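# Assemble the two printed parts to match the stand sample

## Task

Join the two printed parts so that they end up assembled the same way as the finished example shown on the stand.

## Robot and tools

Robot: two Franka FR3 arms, left_arm and right_arm, each ending in a Robotiq 140 mm two-finger gripper with a wrist camera. left_arm's fingers have a hinge and can fold under outside force. A part held only in the outer quarter of the pads, near the tips, gets the normal squeeze. Held deeper toward the palm, the fingers may wrap and pull it inward: thin parts can slip or go loose, wide ones can be crushed harder than asked, and a grip may fail when tightened. Pressing the tips straight onto a surface also folds them easily unless fully shut, so a descent may overshoot with little sign of contact and spoil the next grasp. right_arm's fingers are rigid.

Frames: the scene frame has its origin at table height midway between the nominal bases, +z up, +x out over the table, left_arm on +y (image left/right may differ). Calibrated bases: left_arm at (-0.055, +0.462, 0) m, quat_wxyz (+1.000, 0, 0, -0.018); right_arm at (+0.017, -0.337, 0) m, quat_wxyz (+1.000, 0, 0, +0.021). Each gripper's end_effector_position (metres) and end_effector_quat_wxyz are reported in that arm's own base frame and may be a few cm off. That point lies between the pads when closed; fingers point along gripper +z and close along its y. Tips stick out about 33 mm past it at gaps up to 40 mm, about 9 mm when fully open. Fixed cameras cam_high and cam_bench use the scene frame; cam_left_wrist and cam_right_wrist use their arm's base frame. All images are 672x504.

A row is one flat list of 20 numbers, each in [-1, 1], always covering both arms: left_arm's 7 joint values, then its gripper position, force_limit, speed; then the same 10 for right_arm. Joint order inside each arm: shoulder, wrist roll, wrist pitch, forearm roll, elbow, waist, upper arm roll. Joint values are offsets, not poses: they are scaled so 1.0 equals 1.632 rad (waist, shoulder, upper arm roll, elbow), 3.472 rad (forearm roll), 2.955 rad (wrist pitch) or 4.439 rad (wrist roll), and are added to the Joint targets printed at the start of the action or call, never to the previous row. Sending the same offset again moves further. Send 0 for an arm's joints to hold it at its current Joint targets. Stated joint ranges (rad): waist and upper arm roll ±2.901, shoulder ±1.836, elbow -3.077 to -0.117, forearm roll ±2.876, wrist pitch 0.440 to 4.622, wrist roll ±3.051. Asking more than 0.018 rad beyond an end rejects the action for both arms; getting within 0.05 rad of an end risks a torque fault.

Gripper numbers are absolute commands. position: +1 fully open (140 mm), pads touch near -0.8, -1 closes until blocked. force_limit: at slow close roughly 14 N at -1, 40 N at 0, 58 N at +1. speed: gap rate about 30 mm/s at -1, 140 at 0, 250 at +1; faster closes grip much harder (up to ~116 N). Both start at +1. To leave a gripper unchanged, resend its last three numbers; 0 is a real command. After closing, check object_status: 2 means closed onto something (a grasp), 3 means reached target or pads met, 1 blocked while opening, 0 moving. position_measured is in counts: 3 open, ~75 = 100 mm, 139 = 60 mm, 200 = 20 mm, 230 pads touching. To tighten, raise force_limit and nudge position between -1 and -0.98; to loosen, open and reclose slowly.

Tools: execute_actions(actions, cameras): actions is a list of actions, each a list of up to 15 rows run at 1/30 s per step; a short action repeats its last row. An empty list returns state plus all images. move(target, speed, blend, blocking, cameras): target is one row or a list of up to 15 rows, all offsets counted from the same starting Joint targets; speed in rad/s 0.01 to 5.26 (default 0.5) caps the fastest joint; blend in rad rounds corners (0 stops at each). It does not avoid obstacles; the result adds a move: line (done, off_target, moving, held, fault). wait(seconds 0 to 10). stop() brakes a running move. zoom_image(camera, region [x0,y0,x1,y1] pixels, at most 504 by 504) from the newest images. clear_fault(arm) after a reported torque or force fault. read_manual gives licence texts. finished_scene ends the scene permanently.

Results give Joint positions, velocities, targets, torques, external torques, flange force (gripper axes, includes held weight), gripper status and notes such as joint sent to its limit, joint command not followed, MOTOR HOT.

Avoid: contact forces of 85 N or joint torques at the limits (85 N m large joints, 11 N m wrist joints), which freeze the arm until clear_fault; over-fast joints; any collision or squeeze between the two arms or grippers; hard impacts on fixed objects; dropping or releasing moving parts; hard grips on parts still resting on something; holding loads stretched out long (overheating brakes the arm 30 to 60 s). Nothing may leave the table. The assembly must stay correct after release.

Each tool is called after "Request:" by a JSON object that holds its "name" and its "arguments".

## Session

Request:
{"name": "execute_actions", "arguments": {"actions": []}}

Scene clock: 0.00 s.
left_arm: end_effector_position=(+0.5362, +0.1122, +0.1837) position_measured=3 object_status=3 end_effector_quat_wxyz=(-0.033, -0.115, +0.990, -0.075) | right_arm: end_effector_position=(+0.7381, -0.2878, +0.3791) position_measured=3 object_status=3 end_effector_quat_wxyz=(+0.463, +0.611, -0.207, +0.608)
Joint names: [shoulder, wrist roll, wrist pitch, forearm roll, elbow, waist, upper arm roll]
Joint positions: left_arm=[0.111 1.691 2.03 -0.157 -2.012 0.259 0.017] | right_arm=[0.337 0.617 1.906 -2.198 -2.006 -0.088 -0.002]
Joint velocities: within noise
Joint torques (N m): no reading
External joint torques (N m): no reading
Flange force (N): no reading
Joint targets: left_arm=[0.111 1.691 2.030 -0.157 -2.012 0.259 0.017] | right_arm=[0.337 0.617 1.906 -2.198 -2.006 -0.088 -0.002]
Tool commands: left_gripper/position=+1.0 left_gripper/force_limit=+1.0 left_gripper/speed=+1.0 right_gripper/position=+1.0 right_gripper/force_limit=+1.0 right_gripper/speed=+1.0

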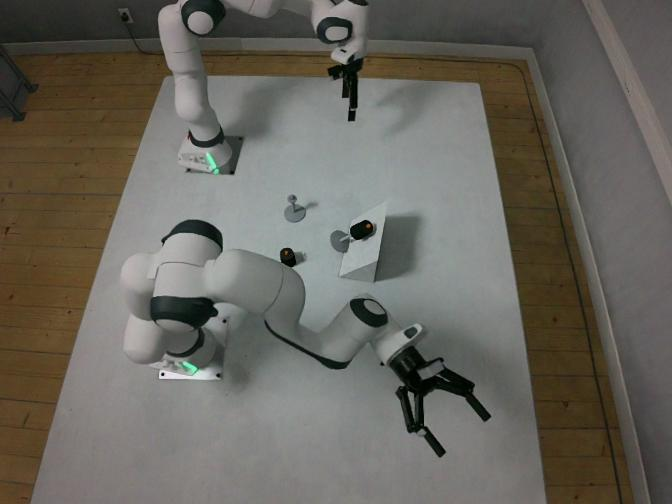

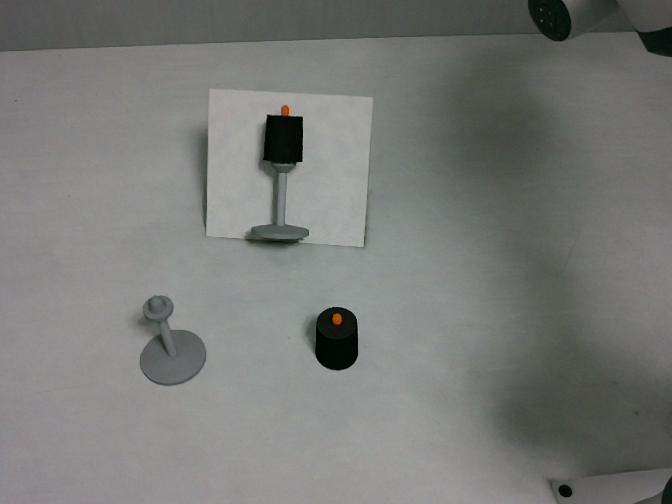

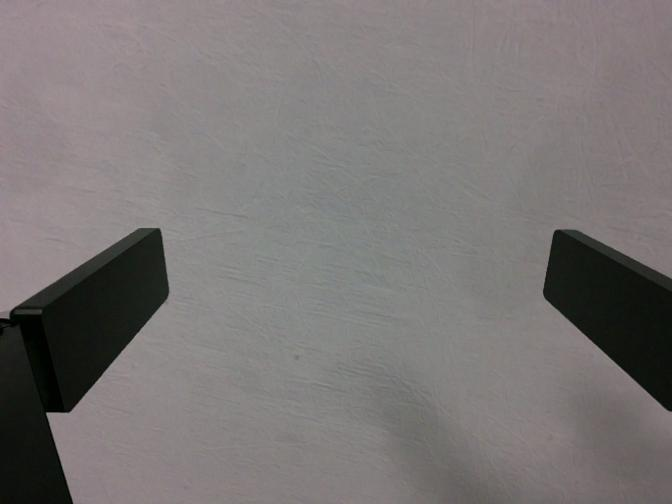

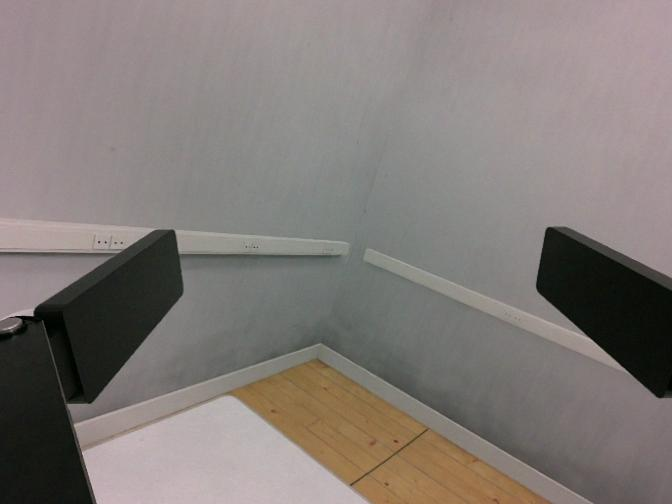

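Request:
{"name": "zoom_image", "arguments": {"camera": "cam_bench", "region": [180, 70, 400, 270]}}

Request:
{"name": "zoom_image", "arguments": {"camera": "cam_bench", "region": [120, 270, 400, 410]}}

Request:
{"name": "zoom_image", "arguments": {"camera": "cam_high", "region": [260, 170, 420, 290]}}

Scaled by 2.291.

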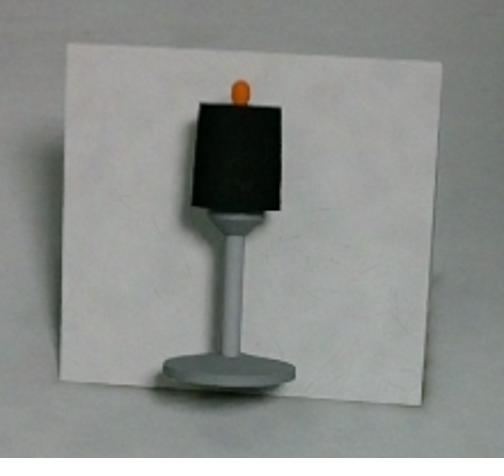

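Scaled by 1.800.

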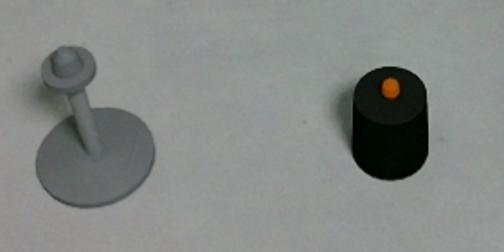

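Scaled by 3.150.

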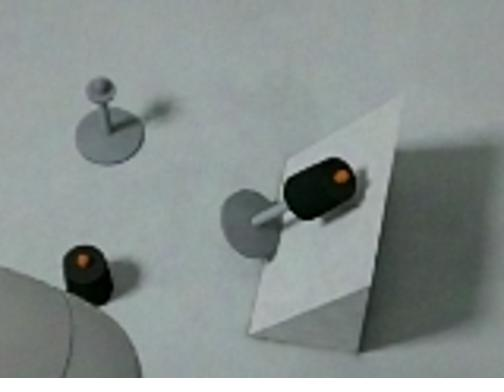

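Request:
{"name": "move", "arguments": {"target": [0,0,0,0,0,0,0,1,1,1,-0.4271,0.0424,0.0809,0.6331,-0.3058,0.5472,0.0012,1,1,1], "speed": 1.0, "cameras": ["all"]}}

Scene clock: 107.63 s.
left_arm: end_effector_position=(+0.5362, +0.1122, +0.1837) position_measured=3 object_status=3 end_effector_quat_wxyz=(-0.033, -0.115, +0.990, -0.075) | right_arm: end_effector_position=(+0.2925, +0.3024, +0.1999) position_measured=3 object_status=3 end_effector_quat_wxyz=(+0.001, +0.710, -0.704, +0.002)
Joint names: [shoulder, wrist roll, wrist pitch, forearm roll, elbow, waist, upper arm roll]
Joint positions: left_arm=[0.111 1.691 2.03 -0.157 -2.012 0.259 0.017] | right_arm=[-0.359 0.798 2.142 -0.004 -2.504 0.804 0.001]
Joint velocities: left_arm=[within noise] | right_arm=[-0.001 0.005 0 0.001 -0.001 0 0]
Joint torques (N m): left_arm=[-35.3 -0.12 2.22 0.52 24.85 0.24 0.48] | right_arm=[-19.04 0.33 2.58 0.93 23.25 0.93 -0.52]
External joint torques (N m): left_arm=[-0.31 -0.11 0.07 -0.03 1.48 -0.05 0.07] | right_arm=[-0.18 0.33 0.1 0.29 -0.45 0.82 -0.36]
Flange force (N): left_arm=[-4.5 -0.2 -2.5] | right_arm=[0.6 2.1 0.8]
Joint targets: left_arm=[0.111 1.691 2.030 -0.157 -2.012 0.259 0.017] | right_arm=[-0.361 0.805 2.145 -0.001 -2.505 0.805 0.000]
move: done
camera_calibration:
cam_right_wrist: T_world_to_cam=[[-0.999972, -0.00732355, 0.00168077, 0.305637], [-0.0064373, 0.950358, 0.311093, -0.339157], [-0.00387564, 0.311074, -0.950378, 0.239656], [0, 0, 0, 1]] pos_world=[0.304374, 0.250008, 0.33276]

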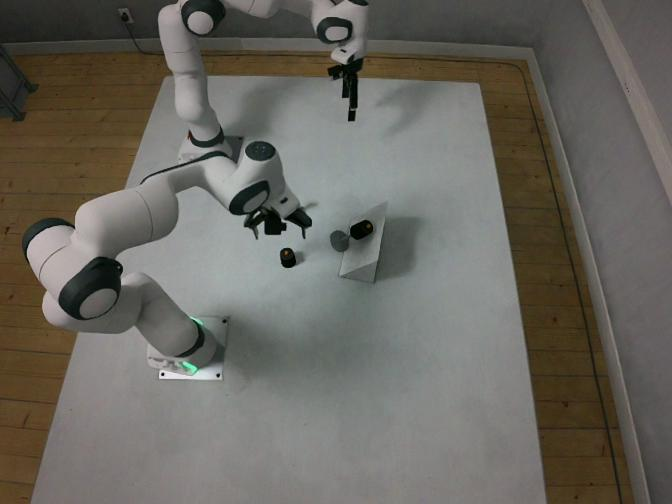

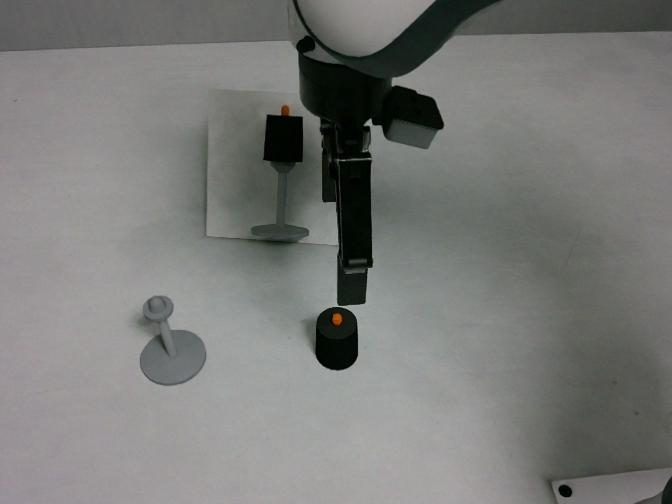

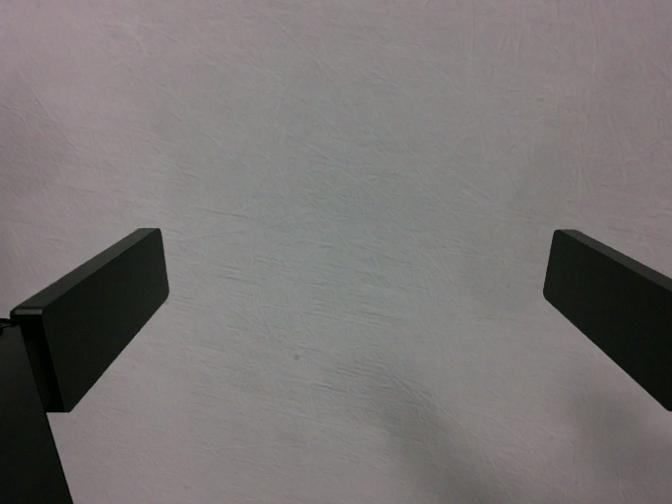

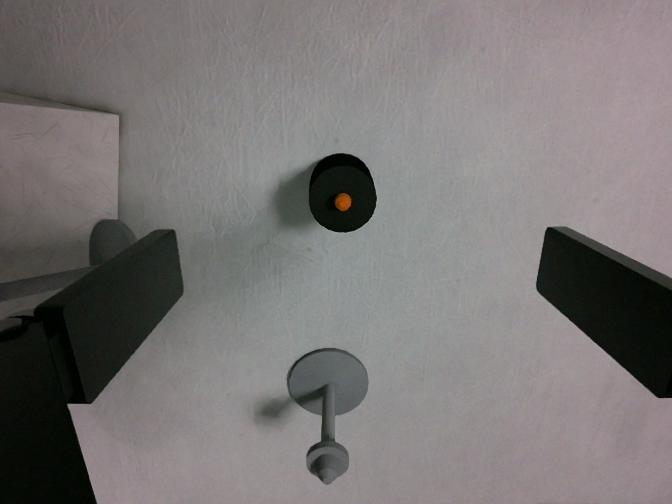

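Request:
{"name": "zoom_image", "arguments": {"camera": "cam_high", "region": [220, 180, 340, 280]}}

Request:
{"name": "zoom_image", "arguments": {"camera": "cam_right_wrist", "region": [230, 320, 430, 500]}}

Request:
{"name": "zoom_image", "arguments": {"camera": "cam_right_wrist", "region": [260, 130, 420, 250]}}

Request:
{"name": "zoom_image", "arguments": {"camera": "cam_bench", "region": [260, 200, 420, 400]}}

Scaled by 4.200.

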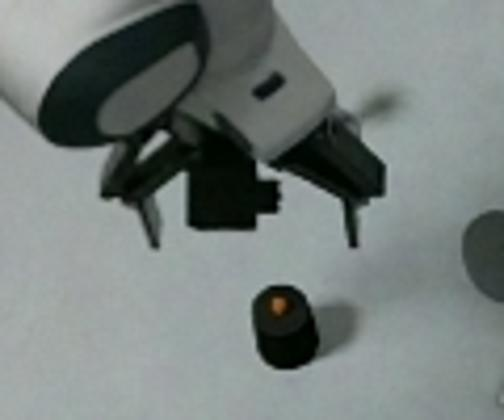

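Scaled by 2.520.

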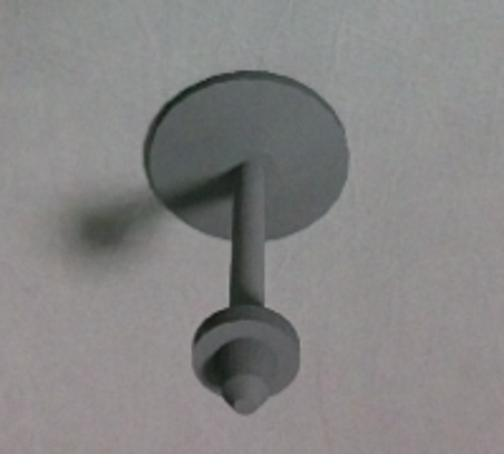

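Scaled by 3.150.

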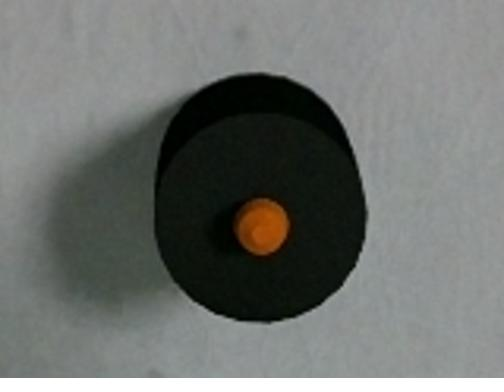

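Scaled by 2.520.

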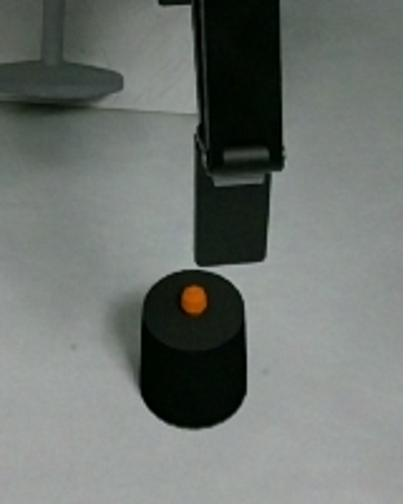

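Request:
{"name": "move", "arguments": {"target": [0,0,0,0,0,0,0,1,1,1,0.0871,0,0.0847,0,-0.0669,0,0,1,1,1], "speed": 0.3, "cameras": ["cam_bench","cam_high","cam_right_wrist"]}}

Scene clock: 179.43 s.
left_arm: end_effector_position=(+0.5362, +0.1122, +0.1837) position_measured=3 object_status=3 end_effector_quat_wxyz=(-0.033, -0.115, +0.990, -0.075) | right_arm: end_effector_position=(+0.2922, +0.3026, +0.1151) position_measured=3 object_status=3 end_effector_quat_wxyz=(+0.001, +0.710, -0.705, +0.001)
Joint names: [shoulder, wrist roll, wrist pitch, forearm roll, elbow, waist, upper arm roll]
Joint positions: left_arm=[0.111 1.691 2.03 -0.157 -2.012 0.259 0.017] | right_arm=[-0.219 0.8 2.392 -0.004 -2.613 0.804 0.001]
Joint velocities: left_arm=[within noise] | right_arm=[0.001 0 0.004 0 0.001 -0.001 -0.002]
Joint torques (N m): left_arm=[-35.25 -0.14 2.24 0.51 24.89 0.24 0.43] | right_arm=[-20.77 0.33 2.6 0.79 21.21 0.93 -0.35]
External joint torques (N m): left_arm=[-0.31 -0.13 0.1 -0.04 1.55 0.04 0.11] | right_arm=[0.74 0.33 0.1 0.28 -0.29 0.82 -0.29]
Flange force (N): left_arm=[-4.7 -0.1 -2.6] | right_arm=[-1.8 0.0 2.1]
Joint targets: left_arm=[0.111 1.691 2.030 -0.157 -2.012 0.259 0.017] | right_arm=[-0.218 0.805 2.395 -0.001 -2.614 0.805 0.000]
move: done
camera_calibration:
cam_right_wrist: T_world_to_cam=[[-0.999978, -0.00631822, 0.0021299, 0.305119], [-0.00533911, 0.950128, 0.311815, -0.313296], [-0.00399379, 0.311796, -0.950141, 0.158733], [0, 0, 0, 1]] pos_world=[0.304074, 0.250107, 0.247859]
Images, in order (width x height): cam_high 672x504, cam_bench 672x504, cam_right_wrist 672x504.

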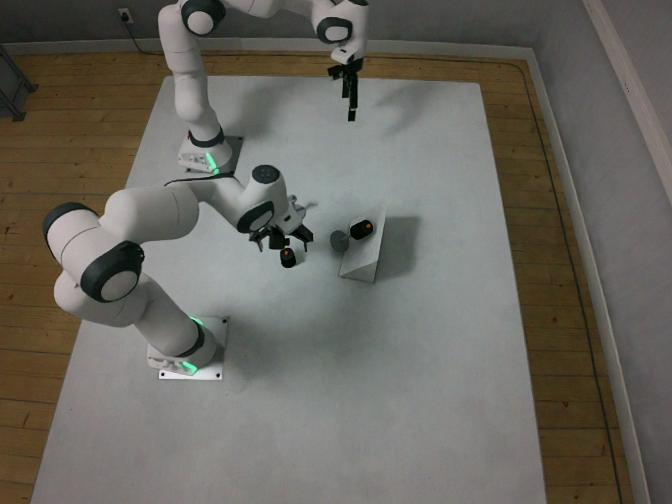

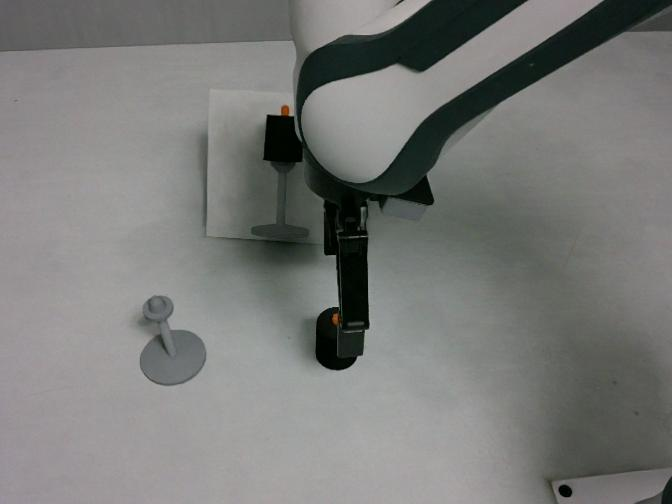

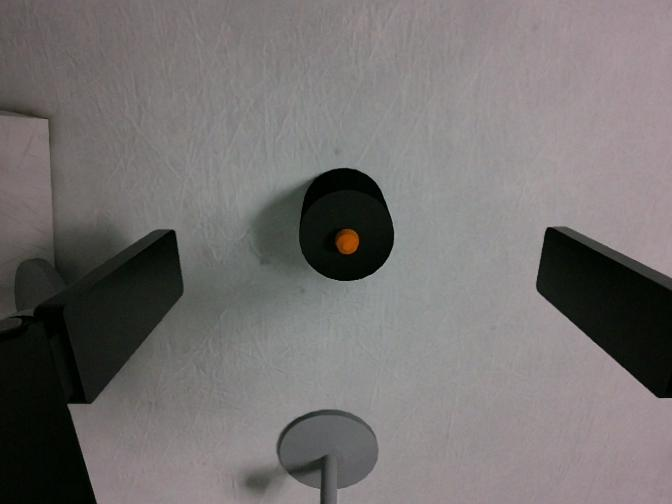

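Request:
{"name": "zoom_image", "arguments": {"camera": "cam_high", "region": [230, 190, 350, 290]}}

Request:
{"name": "zoom_image", "arguments": {"camera": "cam_bench", "region": [280, 280, 400, 400]}}

Scaled by 4.200.

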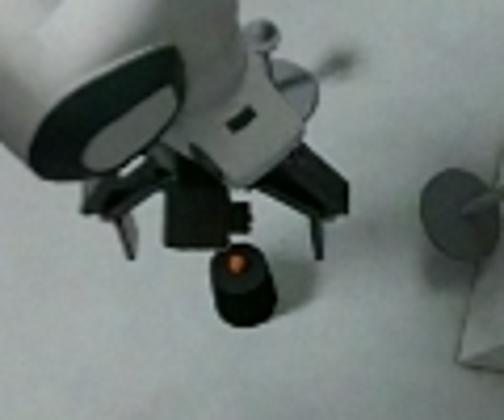

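Scaled by 4.200.

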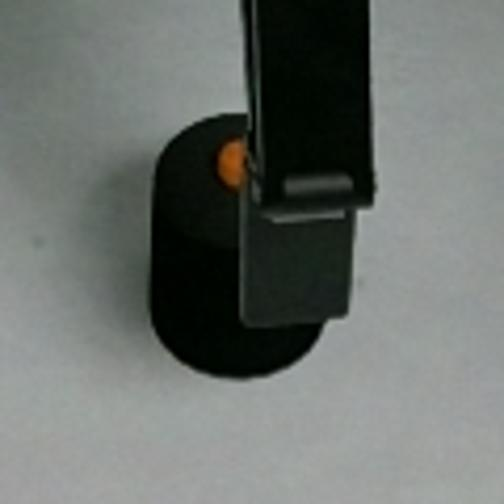

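Request:
{"name": "move", "arguments": {"target": [[0,0,0,0,0,0,0,1,1,1,0.0148,0,-0.0004,0,0.0162,0.0008,0,1,1,1],[0,0,0,0,0,0,0,1,1,1,0.1028,0,0.0616,0,-0.0081,0.0008,0,1,1,1]], "speed": 0.15, "blend": 0.01, "cameras": ["cam_bench","cam_high","cam_right_wrist"]}}

Scene clock: 221.03 s.
left_arm: end_effector_position=(+0.5362, +0.1122, +0.1837) position_measured=3 object_status=3 end_effector_quat_wxyz=(-0.033, -0.115, +0.990, -0.075) | right_arm: end_effector_position=(+0.2978, +0.3096, +0.0546) position_measured=3 object_status=3 end_effector_quat_wxyz=(+0.000, +0.710, -0.704, +0.001)
Joint names: [shoulder, wrist roll, wrist pitch, forearm roll, elbow, waist, upper arm roll]
Joint positions: left_arm=[0.111 1.691 2.03 -0.157 -2.012 0.259 0.017] | right_arm=[-0.052 0.8 2.574 -0.004 -2.627 0.805 0.001]
Joint velocities: left_arm=[within noise] | right_arm=[-0.001 -0.002 0.004 0 -0.001 0 0]
Joint torques (N m): left_arm=[-35.32 -0.16 2.23 0.51 24.86 0.28 0.42] | right_arm=[-23.97 0.36 2.59 0.7 18.87 0.97 -0.2]
External joint torques (N m): left_arm=[-0.32 -0.15 0.09 -0.03 1.5 0.2 0.2] | right_arm=[1.04 0.36 0.09 0.29 -0.23 0.88 -0.24]
Flange force (N): left_arm=[-4.5 0.0 -2.6] | right_arm=[-2.4 -0.2 3.1]
Joint targets: left_arm=[0.111 1.691 2.030 -0.157 -2.012 0.259 0.017] | right_arm=[-0.051 0.805 2.577 -0.001 -2.627 0.806 0.000]
move: done
camera_calibration:
cam_right_wrist: T_world_to_cam=[[-0.999966, -0.00805423, 0.00162327, 0.311428], [-0.00714049, 0.949651, 0.313229, -0.300324], [-0.00406436, 0.313207, -0.949676, 0.0986598], [0, 0, 0, 1]] pos_world=[0.309674, 0.25681, 0.187259]
Images, in order (width x height): cam_high 672x504, cam_bench 672x504, cam_right_wrist 672x504.

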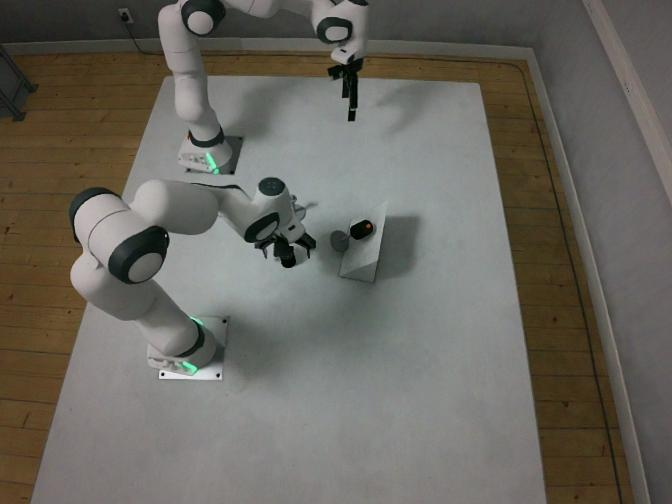

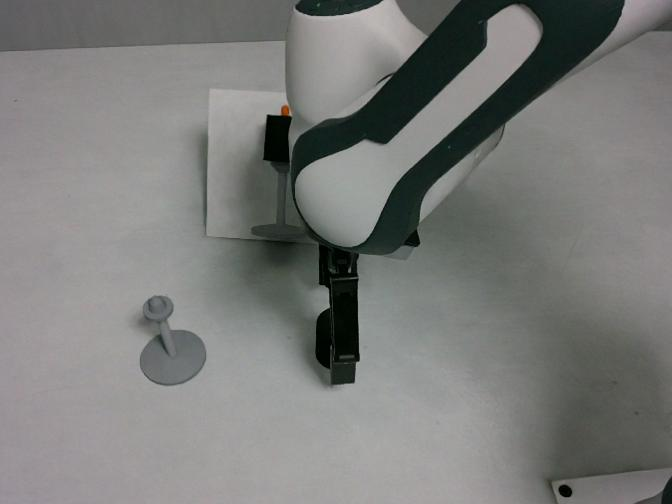

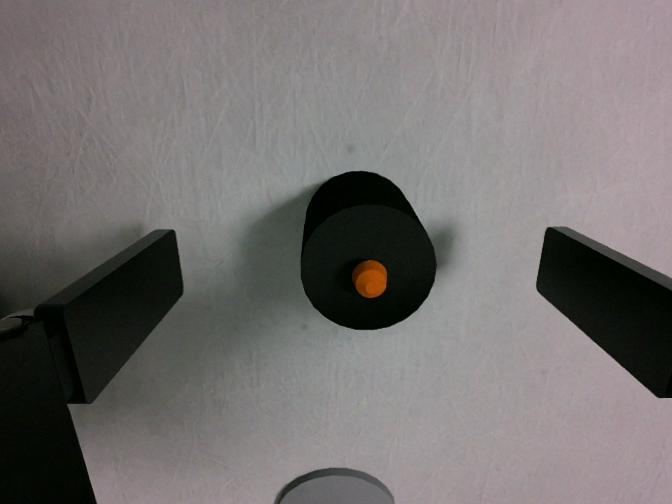

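Request:
{"name": "zoom_image", "arguments": {"camera": "cam_bench", "region": [280, 230, 400, 400]}}

Request:
{"name": "zoom_image", "arguments": {"camera": "cam_high", "region": [230, 190, 350, 290]}}

Request:
{"name": "zoom_image", "arguments": {"camera": "cam_right_wrist", "region": [120, 150, 600, 350]}}

Scaled by 2.965.

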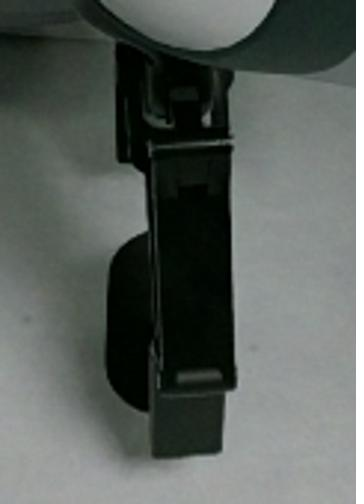

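Scaled by 4.200.

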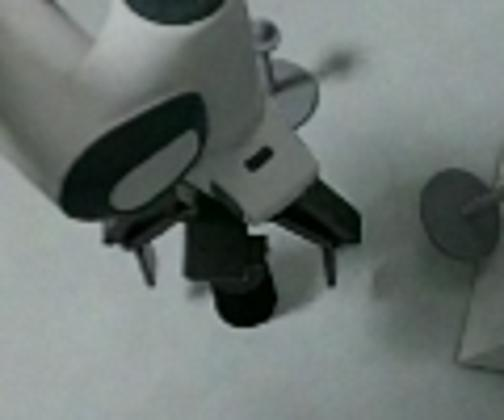

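Scaled by 1.050.

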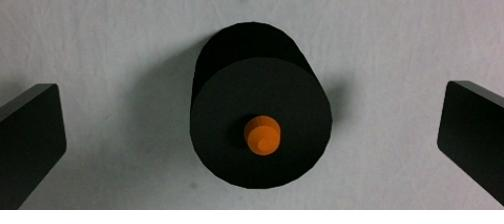

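Request:
{"name": "move", "arguments": {"target": [0,0,0,0,0,0,0,1,1,1,0,0,0,0,0,0,0,-1,-0.2,-1], "cameras": ["cam_bench","cam_right_wrist"]}}

Scene clock: 243.40 s.
left_arm: end_effector_position=(+0.5362, +0.1122, +0.1837) position_measured=3 object_status=3 end_effector_quat_wxyz=(-0.033, -0.115, +0.990, -0.075) | right_arm: end_effector_position=(+0.2980, +0.3099, +0.0548) position_measured=156 object_status=0 end_effector_quat_wxyz=(+0.000, +0.710, -0.704, +0.001)
Joint names: [shoulder, wrist roll, wrist pitch, forearm roll, elbow, waist, upper arm roll]
Joint positions: left_arm=[0.111 1.691 2.03 -0.157 -2.012 0.259 0.017] | right_arm=[-0.052 0.8 2.575 -0.004 -2.627 0.805 0.001]
Joint torques (N m): left_arm=[-35.33 -0.14 2.23 0.52 24.83 0.24 0.4] | right_arm=[-23.18 0.38 2.58 0.69 18.63 0.89 -0.14]
External joint torques (N m): left_arm=[-0.4 -0.13 0.09 -0.02 1.52 0.15 0.17] | right_arm=[1.83 0.38 0.09 0.29 -0.4 0.72 -0.27]
Flange force (N): left_arm=[-4.3 0.0 -2.7] | right_arm=[-3.4 -1.4 5.2]
Joint targets: left_arm=[0.111 1.691 2.030 -0.157 -2.012 0.259 0.017] | right_arm=[-0.051 0.805 2.577 -0.001 -2.627 0.806 0.000]
move: done
camera_calibration:
cam_right_wrist: T_world_to_cam=[[-0.999967, -0.00810801, 0.000857585, 0.311787], [-0.00742896, 0.949422, 0.313915, -0.300556], [-0.00335943, 0.313898, -0.949451, 0.0983508], [0, 0, 0, 1]] pos_world=[0.309874, 0.25701, 0.187461]
Images, in order (width x height): cam_bench 672x504, cam_right_wrist 672x504.

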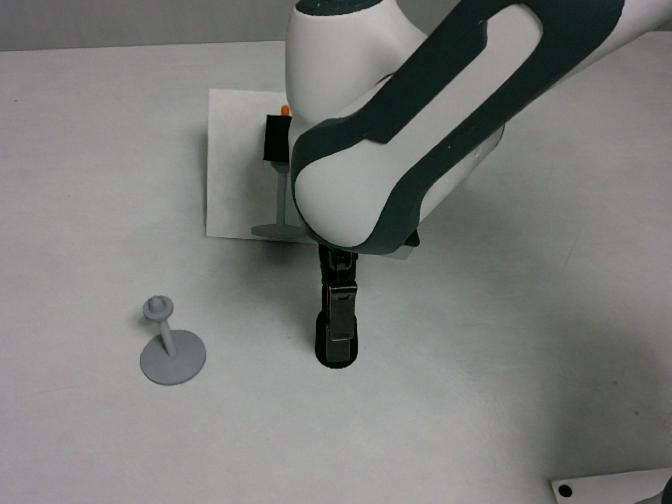

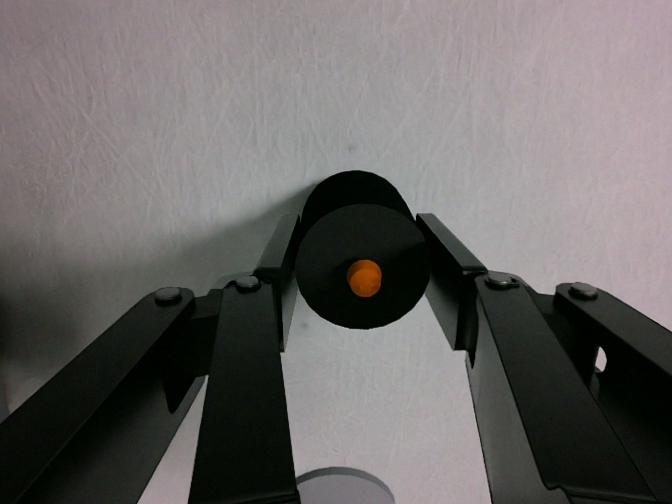

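Request:
{"name": "wait", "arguments": {"seconds": 1, "cameras": ["cam_right_wrist"]}}

Scene clock: 248.10 s.
left_arm: end_effector_position=(+0.5362, +0.1122, +0.1837) position_measured=3 object_status=3 end_effector_quat_wxyz=(-0.033, -0.115, +0.990, -0.075) | right_arm: end_effector_position=(+0.2980, +0.3099, +0.0548) position_measured=156 object_status=2 end_effector_quat_wxyz=(+0.000, +0.710, -0.704, +0.001)
Joint names: [shoulder, wrist roll, wrist pitch, forearm roll, elbow, waist, upper arm roll]
Joint positions: left_arm=[0.111 1.691 2.03 -0.157 -2.012 0.259 0.017] | right_arm=[-0.052 0.8 2.575 -0.004 -2.627 0.805 0.001]
Joint torques (N m): left_arm=[-35.36 -0.13 2.24 0.53 24.89 0.26 0.43] | right_arm=[-23.23 0.36 2.58 0.67 18.64 0.88 -0.15]
External joint torques (N m): left_arm=[-0.45 -0.12 0.1 -0.02 1.61 0.03 0.07] | right_arm=[1.89 0.36 0.08 0.27 -0.45 0.66 -0.33]
Flange force (N): left_arm=[-4.5 -0.2 -2.8] | right_arm=[-3.3 -1.5 5.4]
Joint targets: left_arm=[0.111 1.691 2.030 -0.157 -2.012 0.259 0.017] | right_arm=[-0.051 0.805 2.577 -0.001 -2.627 0.806 0.000]
Tool commands: left_gripper/position=+1.0 left_gripper/force_limit=+1.0 left_gripper/speed=+1.0 right_gripper/position=-1.0 right_gripper/force_limit=-0.2 right_gripper/speed=-1.0
wait: 1.00 s; at rest from the start
camera_calibration:
cam_right_wrist: T_world_to_cam=[[-0.999967, -0.00810801, 0.000857585, 0.311787], [-0.00742896, 0.949422, 0.313915, -0.300556], [-0.00335943, 0.313898, -0.949451, 0.0983508], [0, 0, 0, 1]] pos_world=[0.309874, 0.25701, 0.187461]
Images, in order (width x height): cam_right_wrist 672x504.

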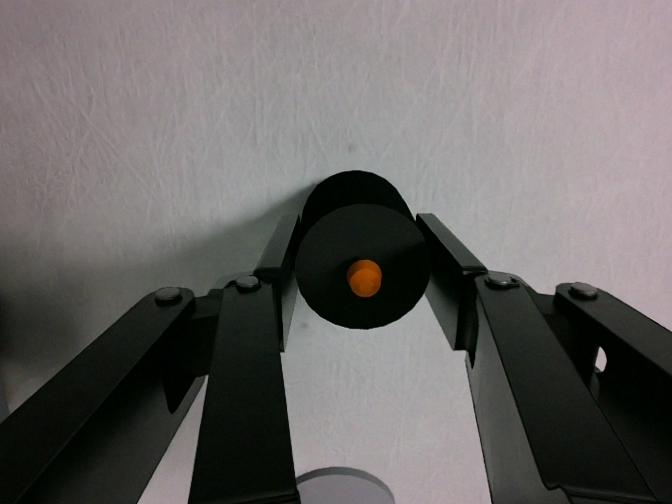

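Request:
{"name": "move", "arguments": {"target": [0,0,0,0,0,0,0,1,1,1,-0.1727,0,-0.1455,0,0.0901,0,0,-1,-0.2,-1], "speed": 0.3, "cameras": ["cam_bench","cam_right_wrist"]}}

Scene clock: 321.10 s.
left_arm: end_effector_position=(+0.5362, +0.1122, +0.1837) position_measured=3 object_status=3 end_effector_quat_wxyz=(-0.033, -0.115, +0.990, -0.075) | right_arm: end_effector_position=(+0.2985, +0.3097, +0.1992) position_measured=156 object_status=2 end_effector_quat_wxyz=(-0.001, +0.710, -0.704, +0.002)
Joint names: [shoulder, wrist roll, wrist pitch, forearm roll, elbow, waist, upper arm roll]
Joint positions: left_arm=[0.111 1.691 2.03 -0.157 -2.012 0.259 0.017] | right_arm=[-0.331 0.8 2.15 -0.004 -2.481 0.805 0.001]
Joint velocities: left_arm=[within noise] | right_arm=[0 0 -0.004 0.001 0 0 0]
Joint torques (N m): left_arm=[-35.33 -0.13 2.22 0.53 24.81 0.28 0.43] | right_arm=[-19.87 0.37 2.37 0.91 24.07 0.84 -0.48]
External joint torques (N m): left_arm=[-0.29 -0.12 0.07 -0.02 1.43 0.04 0.06] | right_arm=[-0.05 0.37 -0.13 0.28 0.31 0.78 -0.29]
Flange force (N): left_arm=[-4.4 -0.2 -2.5] | right_arm=[-1.3 0.3 -0.9]
Joint targets: left_arm=[0.111 1.691 2.030 -0.157 -2.012 0.259 0.017] | right_arm=[-0.332 0.805 2.147 -0.001 -2.480 0.806 0.000]
move: done
camera_calibration:
cam_right_wrist: T_world_to_cam=[[-0.999976, -0.0069203, -0.000419617, 0.311984], [-0.00670295, 0.94956, 0.313515, -0.345946], [-0.00177116, 0.31351, -0.949583, 0.235233], [0, 0, 0, 1]] pos_world=[0.310074, 0.256908, 0.331963]
Images, in order (width x height): cam_bench 672x504, cam_right_wrist 672x504.

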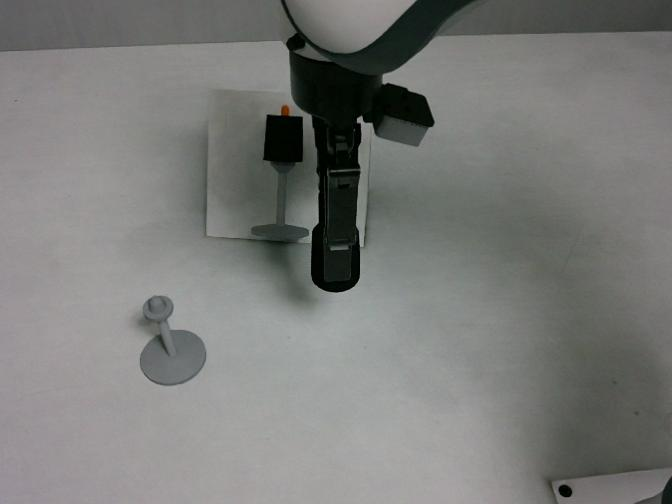

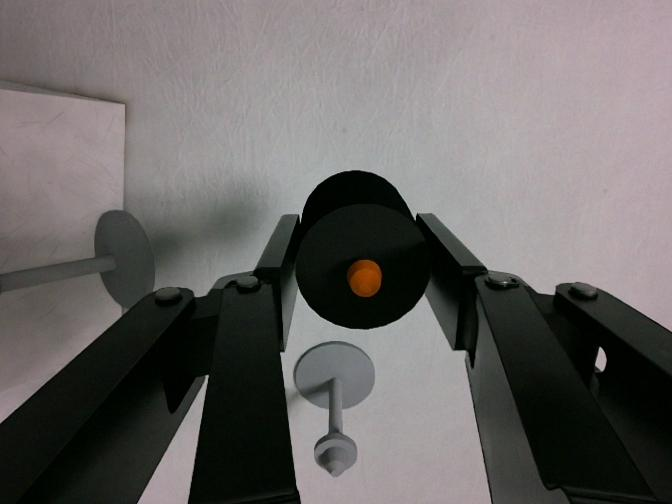

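Request:
{"name": "move", "arguments": {"target": [0,0,0,0,0,0,0,1,1,1,0.2999,0.0509,-0.0241,0,0.3441,0.1384,0,-1,-0.2,-1], "speed": 0.35, "cameras": ["cam_bench","cam_right_wrist","cam_high"]}}

Scene clock: 331.30 s.
left_arm: end_effector_position=(+0.5362, +0.1122, +0.1837) position_measured=3 object_status=3 end_effector_quat_wxyz=(-0.033, -0.115, +0.990, -0.075) | right_arm: end_effector_position=(+0.3064, +0.5105, +0.2002) position_measured=156 object_status=2 end_effector_quat_wxyz=(-0.002, +0.710, -0.704, +0.001)
Joint names: [shoulder, wrist roll, wrist pitch, forearm roll, elbow, waist, upper arm roll]
Joint positions: left_arm=[0.111 1.691 2.03 -0.157 -2.012 0.259 0.017] | right_arm=[0.156 1.024 2.079 -0.004 -1.92 1.031 0.001]
Joint velocities: left_arm=[within noise] | right_arm=[0 0.006 0 0 0 0 0.001]
Joint torques (N m): left_arm=[-35.31 -0.11 2.22 0.52 24.87 0.26 0.41] | right_arm=[-36.24 0.35 2.33 0.95 25.01 0.82 0.16]
External joint torques (N m): left_arm=[-0.38 -0.1 0.08 -0.03 1.54 0.11 0.13] | right_arm=[1.2 0.35 -0.17 0.27 0.75 0.56 -0.22]
Flange force (N): left_arm=[-4.5 0.0 -2.7] | right_arm=[-6.3 -2.7 -0.4]
Joint targets: left_arm=[0.111 1.691 2.030 -0.157 -2.012 0.259 0.017] | right_arm=[0.157 1.031 2.076 -0.001 -1.918 1.032 0.000]
move: done
camera_calibration:
cam_right_wrist: T_world_to_cam=[[-0.999963, -0.00855191, -0.00121803, 0.322181], [-0.00849952, 0.94891, 0.315432, -0.536431], [-0.00154174, 0.31543, -0.948947, 0.172048], [0, 0, 0, 1]] pos_world=[0.317875, 0.457511, 0.332864]
Images, in order (width x height): cam_high 672x504, cam_bench 672x504, cam_right_wrist 672x504.

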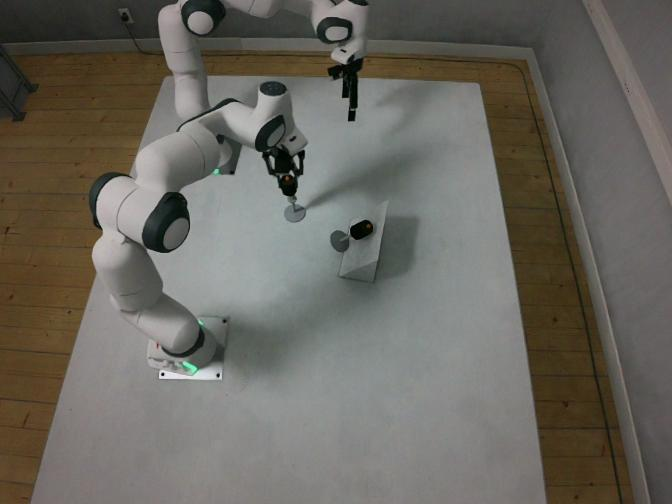

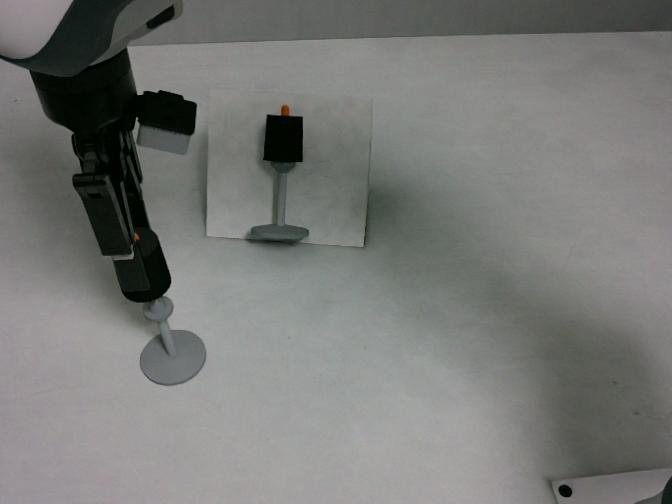

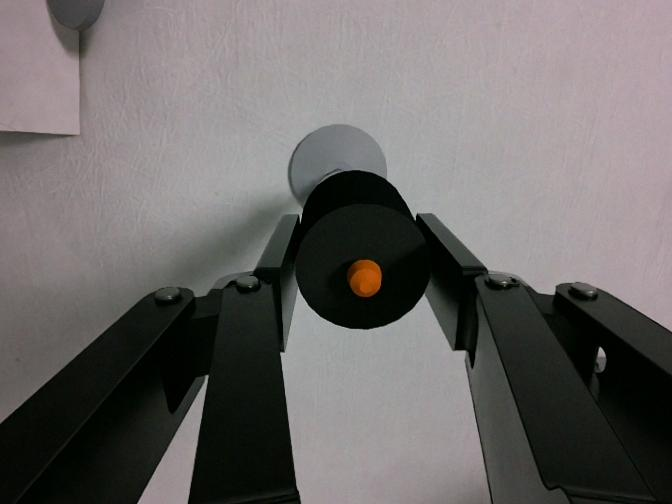

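Request:
{"name": "zoom_image", "arguments": {"camera": "cam_bench", "region": [60, 210, 240, 400]}}

Request:
{"name": "zoom_image", "arguments": {"camera": "cam_right_wrist", "region": [240, 100, 480, 340]}}

Request:
{"name": "zoom_image", "arguments": {"camera": "cam_high", "region": [240, 130, 350, 240]}}

Scaled by 2.653.

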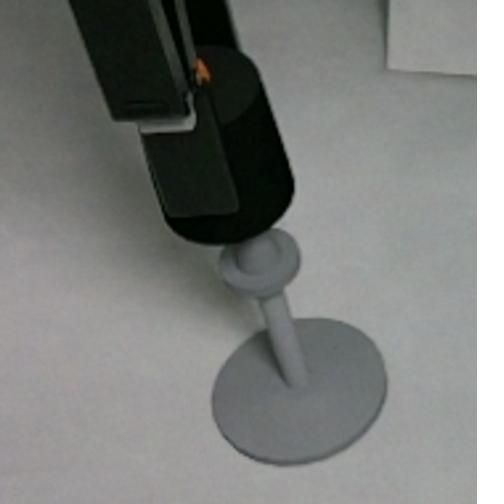

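Scaled by 2.100.

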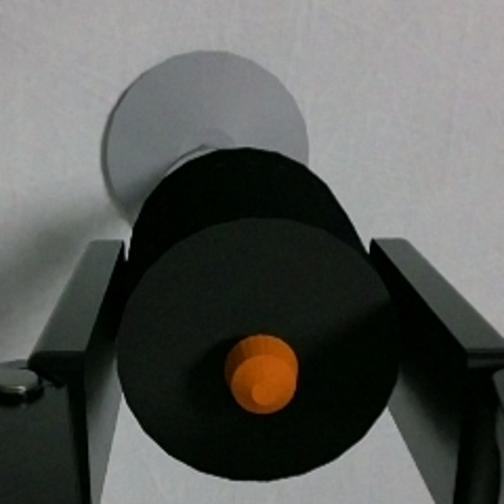

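Scaled by 4.582.

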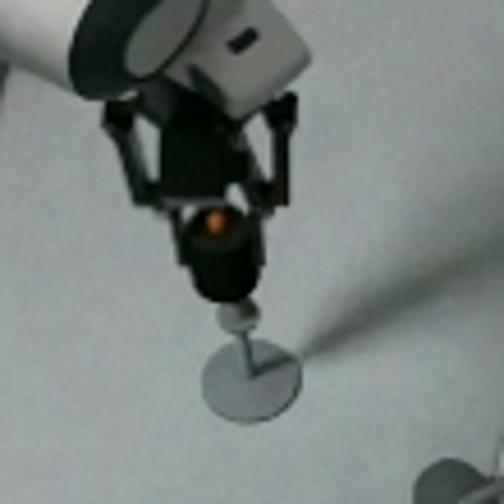

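Request:
{"name": "zoom_image", "arguments": {"camera": "cam_bench", "region": [105, 225, 205, 325]}}

Request:
{"name": "zoom_image", "arguments": {"camera": "cam_high", "region": [265, 165, 315, 225]}}

Scaled by 5.040.

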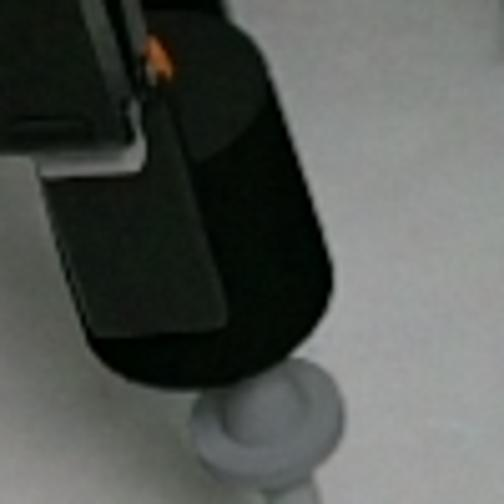

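Scaled by 8.400.

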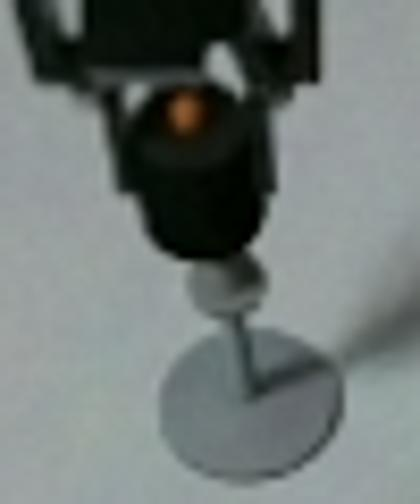

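Request:
{"name": "move", "arguments": {"target": [0,0,0,0,0,0,0,1,1,1,0.0116,-0.0016,0.0132,0,-0.0128,-0.0041,0,-1,-0.2,-1], "speed": 0.06, "cameras": ["cam_bench","cam_right_wrist","cam_high"]}}

Request:
{"name": "zoom_image", "arguments": {"camera": "cam_bench", "region": [105, 225, 205, 325]}}

Request:
{"name": "zoom_image", "arguments": {"camera": "cam_high", "region": [265, 165, 315, 225]}}

Request:
{"name": "zoom_image", "arguments": {"camera": "cam_right_wrist", "region": [260, 110, 460, 310]}}

Scene clock: 448.40 s.
left_arm: end_effector_position=(+0.5362, +0.1122, +0.1837) position_measured=3 object_status=3 end_effector_quat_wxyz=(-0.033, -0.115, +0.990, -0.075) | right_arm: end_effector_position=(+0.3083, +0.5086, +0.1828) position_measured=156 object_status=2 end_effector_quat_wxyz=(+0.001, +0.708, -0.706, +0.002)
Joint names: [shoulder, wrist roll, wrist pitch, forearm roll, elbow, waist, upper arm roll]
Joint positions: left_arm=[0.111 1.691 2.03 -0.157 -2.012 0.259 0.017] | right_arm=[0.176 1.026 2.112 -0.004 -1.939 1.027 0.001]
Joint velocities: left_arm=[within noise] | right_arm=[0.001 0 0.003 0 -0.001 0.001 0]
Joint torques (N m): left_arm=[-35.34 -0.15 2.22 0.52 24.86 0.25 0.42] | right_arm=[-36.87 0.01 2.64 0.91 23.87 -0.19 0.19]
External joint torques (N m): left_arm=[-0.3 -0.14 0.08 -0.03 1.47 0.16 0.19] | right_arm=[0.65 0.01 0.18 0.25 0.01 -0.6 -0.34]
Flange force (N): left_arm=[-4.5 0.0 -2.6] | right_arm=[-1.0 -1.6 1.1]
Joint targets: left_arm=[0.111 1.691 2.030 -0.157 -2.012 0.259 0.017] | right_arm=[0.176 1.024 2.115 -0.001 -1.939 1.025 0.000]
move: done
camera_calibration:
cam_right_wrist: T_world_to_cam=[[-0.999996, -0.00235872, 0.00170383, 0.32041], [-0.00171188, 0.95041, 0.310994, -0.531071], [-0.00235288, 0.31099, -0.95041, 0.158822], [0, 0, 0, 1]] pos_world=[0.319873, 0.456099, 0.31556]
Images, in order (width x height): cam_high 672x504, cam_bench 672x504, cam_right_wrist 672x504.

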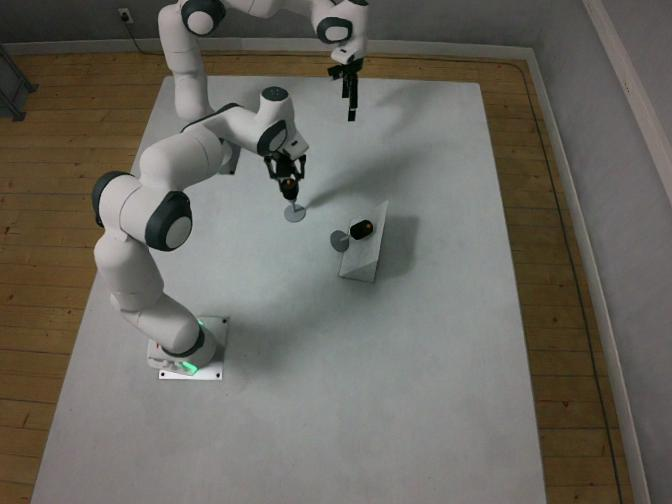

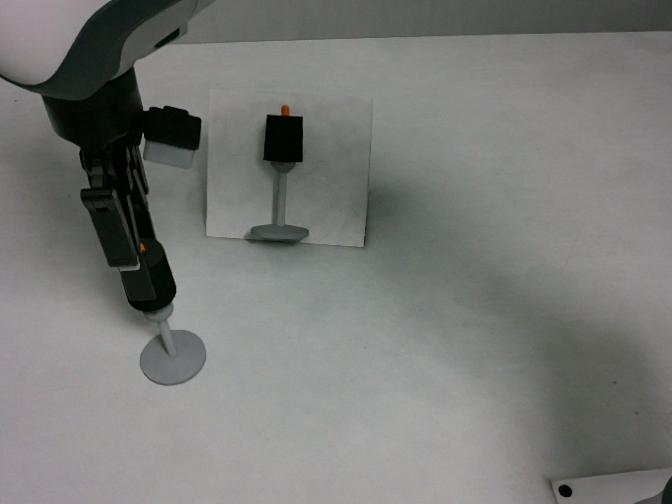

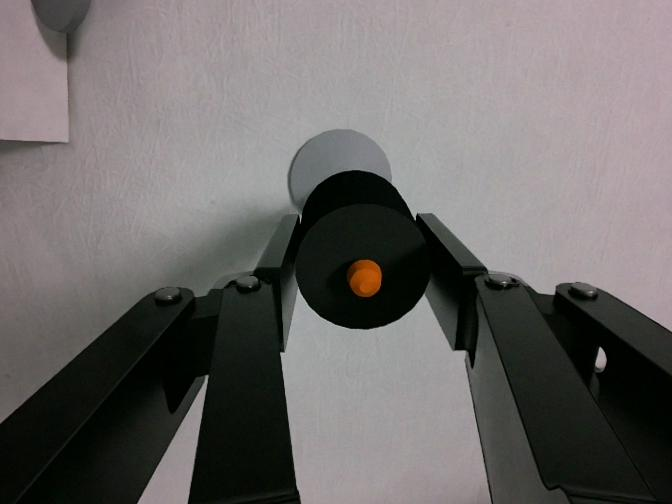

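Scaled by 5.040.

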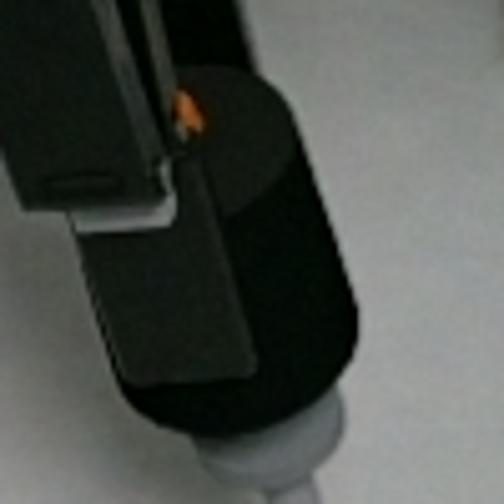

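Scaled by 8.400.

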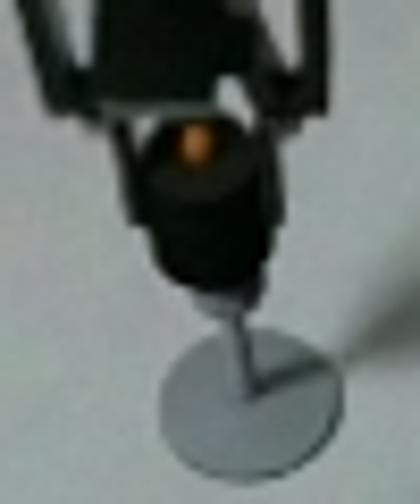

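Scaled by 2.520.

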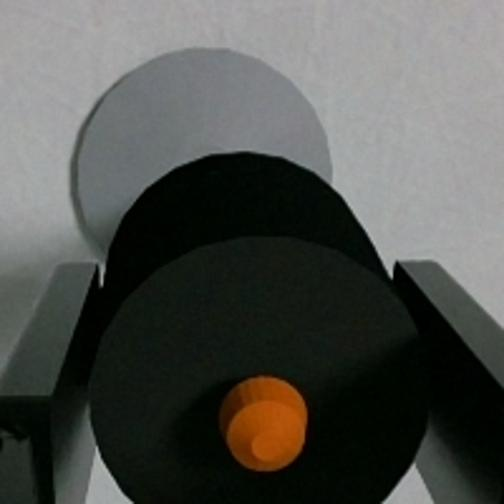

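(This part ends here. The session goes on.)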